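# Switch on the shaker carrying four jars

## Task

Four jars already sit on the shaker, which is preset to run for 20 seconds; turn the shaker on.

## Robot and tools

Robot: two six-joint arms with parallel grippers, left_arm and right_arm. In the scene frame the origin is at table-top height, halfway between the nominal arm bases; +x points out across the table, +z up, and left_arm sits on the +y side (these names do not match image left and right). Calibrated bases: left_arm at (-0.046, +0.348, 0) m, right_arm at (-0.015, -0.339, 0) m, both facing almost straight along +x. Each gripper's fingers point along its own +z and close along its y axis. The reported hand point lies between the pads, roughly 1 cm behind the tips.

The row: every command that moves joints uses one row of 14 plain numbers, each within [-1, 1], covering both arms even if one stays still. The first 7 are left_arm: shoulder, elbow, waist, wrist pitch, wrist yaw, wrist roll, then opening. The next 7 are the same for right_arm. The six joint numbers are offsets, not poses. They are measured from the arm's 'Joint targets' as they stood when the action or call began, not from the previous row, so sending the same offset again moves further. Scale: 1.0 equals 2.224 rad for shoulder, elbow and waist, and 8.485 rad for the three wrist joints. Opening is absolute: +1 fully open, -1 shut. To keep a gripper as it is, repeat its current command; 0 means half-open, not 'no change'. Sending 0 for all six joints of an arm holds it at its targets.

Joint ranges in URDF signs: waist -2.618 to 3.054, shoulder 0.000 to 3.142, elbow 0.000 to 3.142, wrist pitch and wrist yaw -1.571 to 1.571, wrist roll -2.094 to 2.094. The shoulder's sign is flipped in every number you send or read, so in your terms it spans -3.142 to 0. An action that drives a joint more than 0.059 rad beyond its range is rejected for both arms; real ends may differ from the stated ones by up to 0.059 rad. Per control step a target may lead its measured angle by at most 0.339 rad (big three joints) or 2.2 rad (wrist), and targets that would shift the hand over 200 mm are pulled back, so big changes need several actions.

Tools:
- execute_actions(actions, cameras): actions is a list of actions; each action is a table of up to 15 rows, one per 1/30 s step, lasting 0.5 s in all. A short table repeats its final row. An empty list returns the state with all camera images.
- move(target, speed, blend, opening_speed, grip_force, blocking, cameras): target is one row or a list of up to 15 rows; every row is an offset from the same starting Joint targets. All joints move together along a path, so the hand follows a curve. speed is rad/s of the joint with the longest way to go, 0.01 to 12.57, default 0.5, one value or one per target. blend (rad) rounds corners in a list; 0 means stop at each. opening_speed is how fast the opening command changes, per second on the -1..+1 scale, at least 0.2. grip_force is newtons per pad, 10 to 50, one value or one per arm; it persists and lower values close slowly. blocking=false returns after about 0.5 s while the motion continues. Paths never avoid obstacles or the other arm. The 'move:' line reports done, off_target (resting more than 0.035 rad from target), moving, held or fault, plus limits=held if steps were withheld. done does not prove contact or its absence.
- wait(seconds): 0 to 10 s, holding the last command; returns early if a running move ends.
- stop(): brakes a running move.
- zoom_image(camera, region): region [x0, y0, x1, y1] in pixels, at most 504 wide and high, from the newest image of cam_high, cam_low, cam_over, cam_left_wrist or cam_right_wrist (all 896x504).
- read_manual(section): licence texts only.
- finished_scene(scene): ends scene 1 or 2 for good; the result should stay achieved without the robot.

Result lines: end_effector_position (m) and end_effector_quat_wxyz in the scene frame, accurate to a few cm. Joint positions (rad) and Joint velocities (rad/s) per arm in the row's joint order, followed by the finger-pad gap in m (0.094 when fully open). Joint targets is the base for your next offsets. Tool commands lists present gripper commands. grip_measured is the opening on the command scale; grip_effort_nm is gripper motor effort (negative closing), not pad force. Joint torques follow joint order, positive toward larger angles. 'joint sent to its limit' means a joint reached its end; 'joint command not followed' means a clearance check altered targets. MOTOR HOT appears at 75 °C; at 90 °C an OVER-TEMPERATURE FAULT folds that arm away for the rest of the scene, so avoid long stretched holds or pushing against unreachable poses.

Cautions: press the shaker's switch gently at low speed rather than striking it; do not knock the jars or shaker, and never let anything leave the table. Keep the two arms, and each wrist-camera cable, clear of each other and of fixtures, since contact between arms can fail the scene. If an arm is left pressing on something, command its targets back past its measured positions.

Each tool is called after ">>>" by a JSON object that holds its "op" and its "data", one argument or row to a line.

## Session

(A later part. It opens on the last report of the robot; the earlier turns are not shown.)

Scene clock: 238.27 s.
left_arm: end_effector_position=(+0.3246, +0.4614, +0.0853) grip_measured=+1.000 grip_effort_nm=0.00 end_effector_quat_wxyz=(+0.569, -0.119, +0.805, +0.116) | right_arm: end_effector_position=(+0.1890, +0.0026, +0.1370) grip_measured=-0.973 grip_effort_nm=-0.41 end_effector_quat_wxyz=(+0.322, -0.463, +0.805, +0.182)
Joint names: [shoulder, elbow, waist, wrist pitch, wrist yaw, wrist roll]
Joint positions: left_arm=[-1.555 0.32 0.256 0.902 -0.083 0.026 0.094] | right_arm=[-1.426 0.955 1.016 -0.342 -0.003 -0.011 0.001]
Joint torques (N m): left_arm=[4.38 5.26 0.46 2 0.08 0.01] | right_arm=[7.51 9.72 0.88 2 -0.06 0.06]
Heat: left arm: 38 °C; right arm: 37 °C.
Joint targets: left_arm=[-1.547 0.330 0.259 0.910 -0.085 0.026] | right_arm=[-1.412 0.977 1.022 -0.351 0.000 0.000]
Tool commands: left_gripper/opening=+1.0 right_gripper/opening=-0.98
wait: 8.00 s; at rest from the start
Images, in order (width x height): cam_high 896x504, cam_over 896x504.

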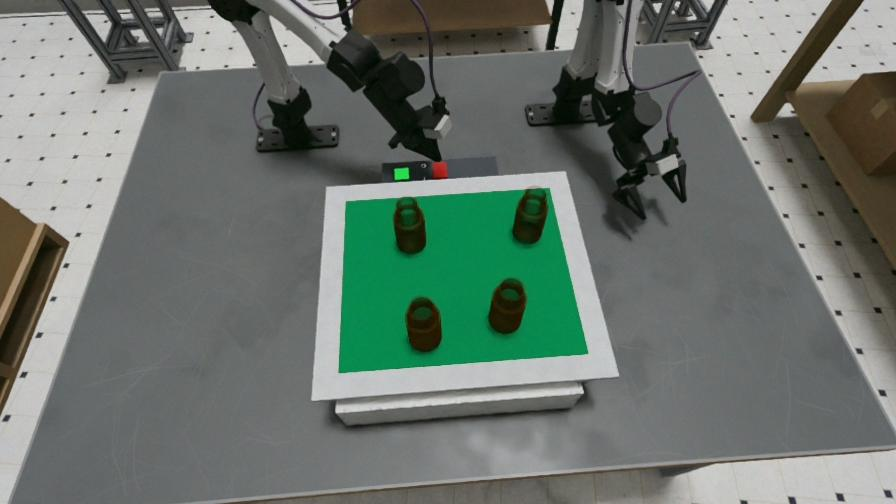

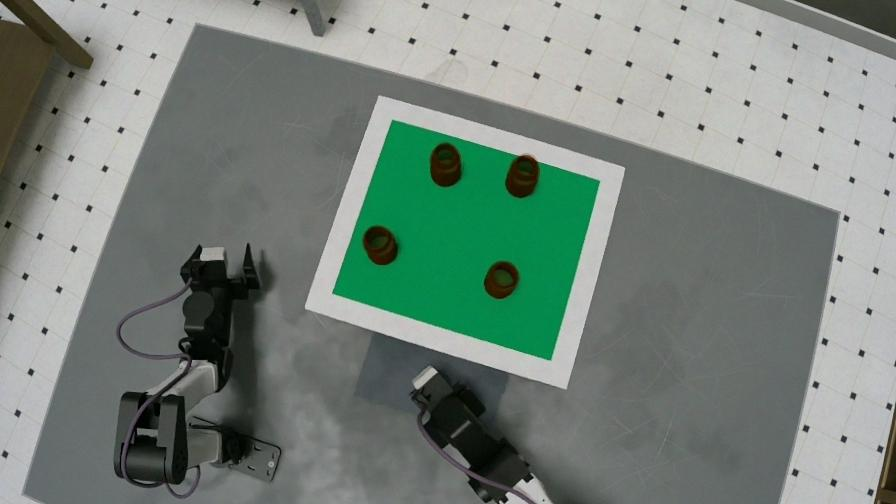

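>>> {"op": "wait", "data": {
  "seconds": 4,
  "cameras": ["cam_high","cam_over"]
}}

Scene clock: 246.53 s.
left_arm: end_effector_position=(+0.3246, +0.4614, +0.0853) grip_measured=+1.000 grip_effort_nm=0.00 end_effector_quat_wxyz=(+0.569, -0.119, +0.805, +0.116) | right_arm: end_effector_position=(+0.1890, +0.0026, +0.1370) grip_measured=-0.973 grip_effort_nm=-0.41 end_effector_quat_wxyz=(+0.322, -0.463, +0.805, +0.182)
Joint names: [shoulder, elbow, waist, wrist pitch, wrist yaw, wrist roll]
Joint positions: left_arm=[-1.555 0.32 0.256 0.902 -0.083 0.026 0.094] | right_arm=[-1.426 0.955 1.016 -0.342 -0.003 -0.011 0.001]
Joint torques (N m): left_arm=[4.36 5.29 0.46 2 0.08 0.02] | right_arm=[7.51 9.72 0.88 1.99 -0.06 0.06]
Heat: left arm: 38 °C; right arm: 37 °C.
Joint targets: left_arm=[-1.547 0.330 0.259 0.910 -0.085 0.026] | right_arm=[-1.412 0.977 1.022 -0.351 0.000 0.000]
Tool commands: left_gripper/opening=+1.0 right_gripper/opening=-0.98
wait: 4.00 s; at rest from the start
Images, in order (width x height): cam_high 896x504, cam_over 896x504.

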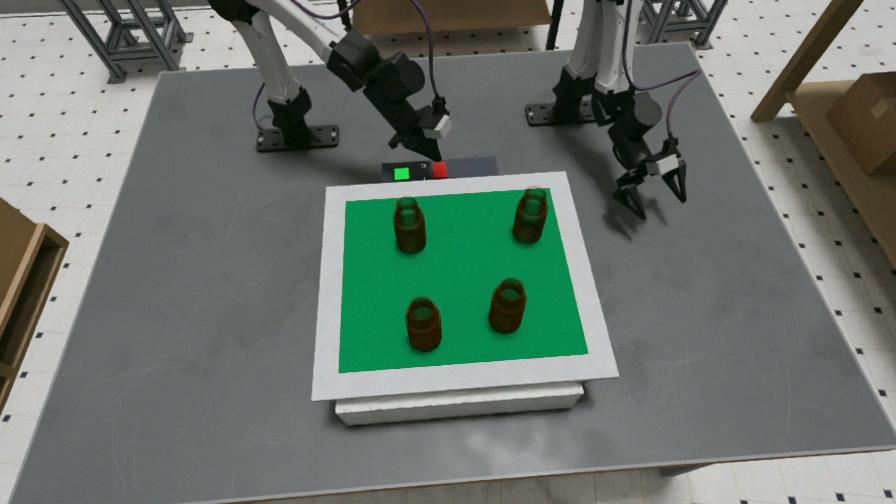

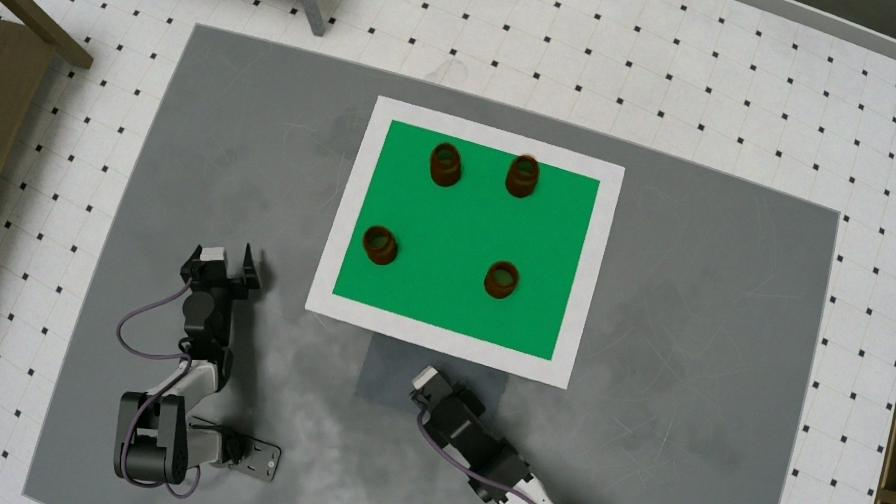

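>>> {"op": "wait", "data": {
  "seconds": 0.3,
  "cameras": ["cam_over"]
}}

Scene clock: 250.70 s.
left_arm: end_effector_position=(+0.3246, +0.4614, +0.0853) grip_measured=+1.000 grip_effort_nm=0.00 end_effector_quat_wxyz=(+0.569, -0.119, +0.805, +0.116) | right_arm: end_effector_position=(+0.1890, +0.0026, +0.1370) grip_measured=-0.973 grip_effort_nm=-0.41 end_effector_quat_wxyz=(+0.322, -0.463, +0.805, +0.182)
Joint names: [shoulder, elbow, waist, wrist pitch, wrist yaw, wrist roll]
Joint positions: left_arm=[-1.555 0.32 0.256 0.902 -0.083 0.026 0.094] | right_arm=[-1.426 0.955 1.016 -0.342 -0.003 -0.011 0.001]
Joint torques (N m): left_arm=[4.36 5.29 0.43 2.01 0.08 0.01] | right_arm=[7.53 9.72 0.88 1.99 -0.06 0.06]
Heat: left arm: 38 °C; right arm: 36 °C.
Joint targets: left_arm=[-1.547 0.330 0.259 0.910 -0.085 0.026] | right_arm=[-1.412 0.977 1.022 -0.351 0.000 0.000]
Tool commands: left_gripper/opening=+1.0 right_gripper/opening=-0.98
wait: 0.30 s; at rest from the start
Images, in order (width x height): cam_over 896x504.

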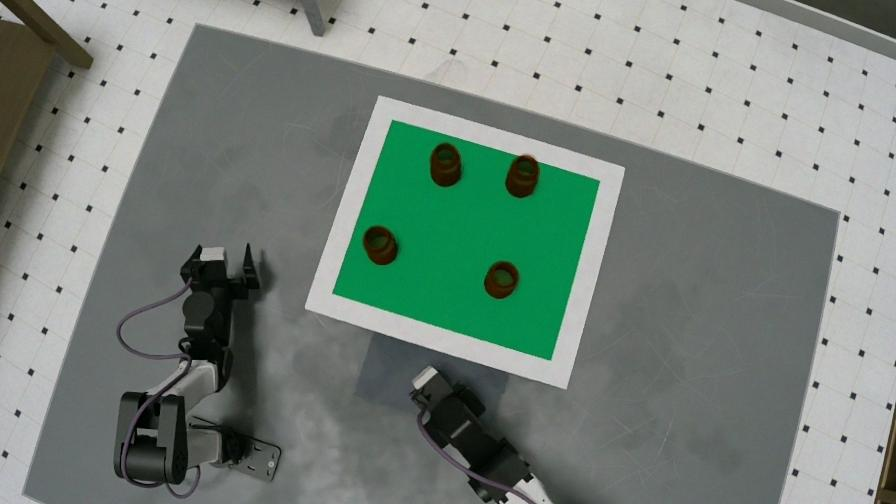

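The run is finished. The plate has stopped and all four jars are still upright on it.

>>> {"op": "finished_scene", "data": {
  "scene": 1
}}

The scene is finished: the task was done.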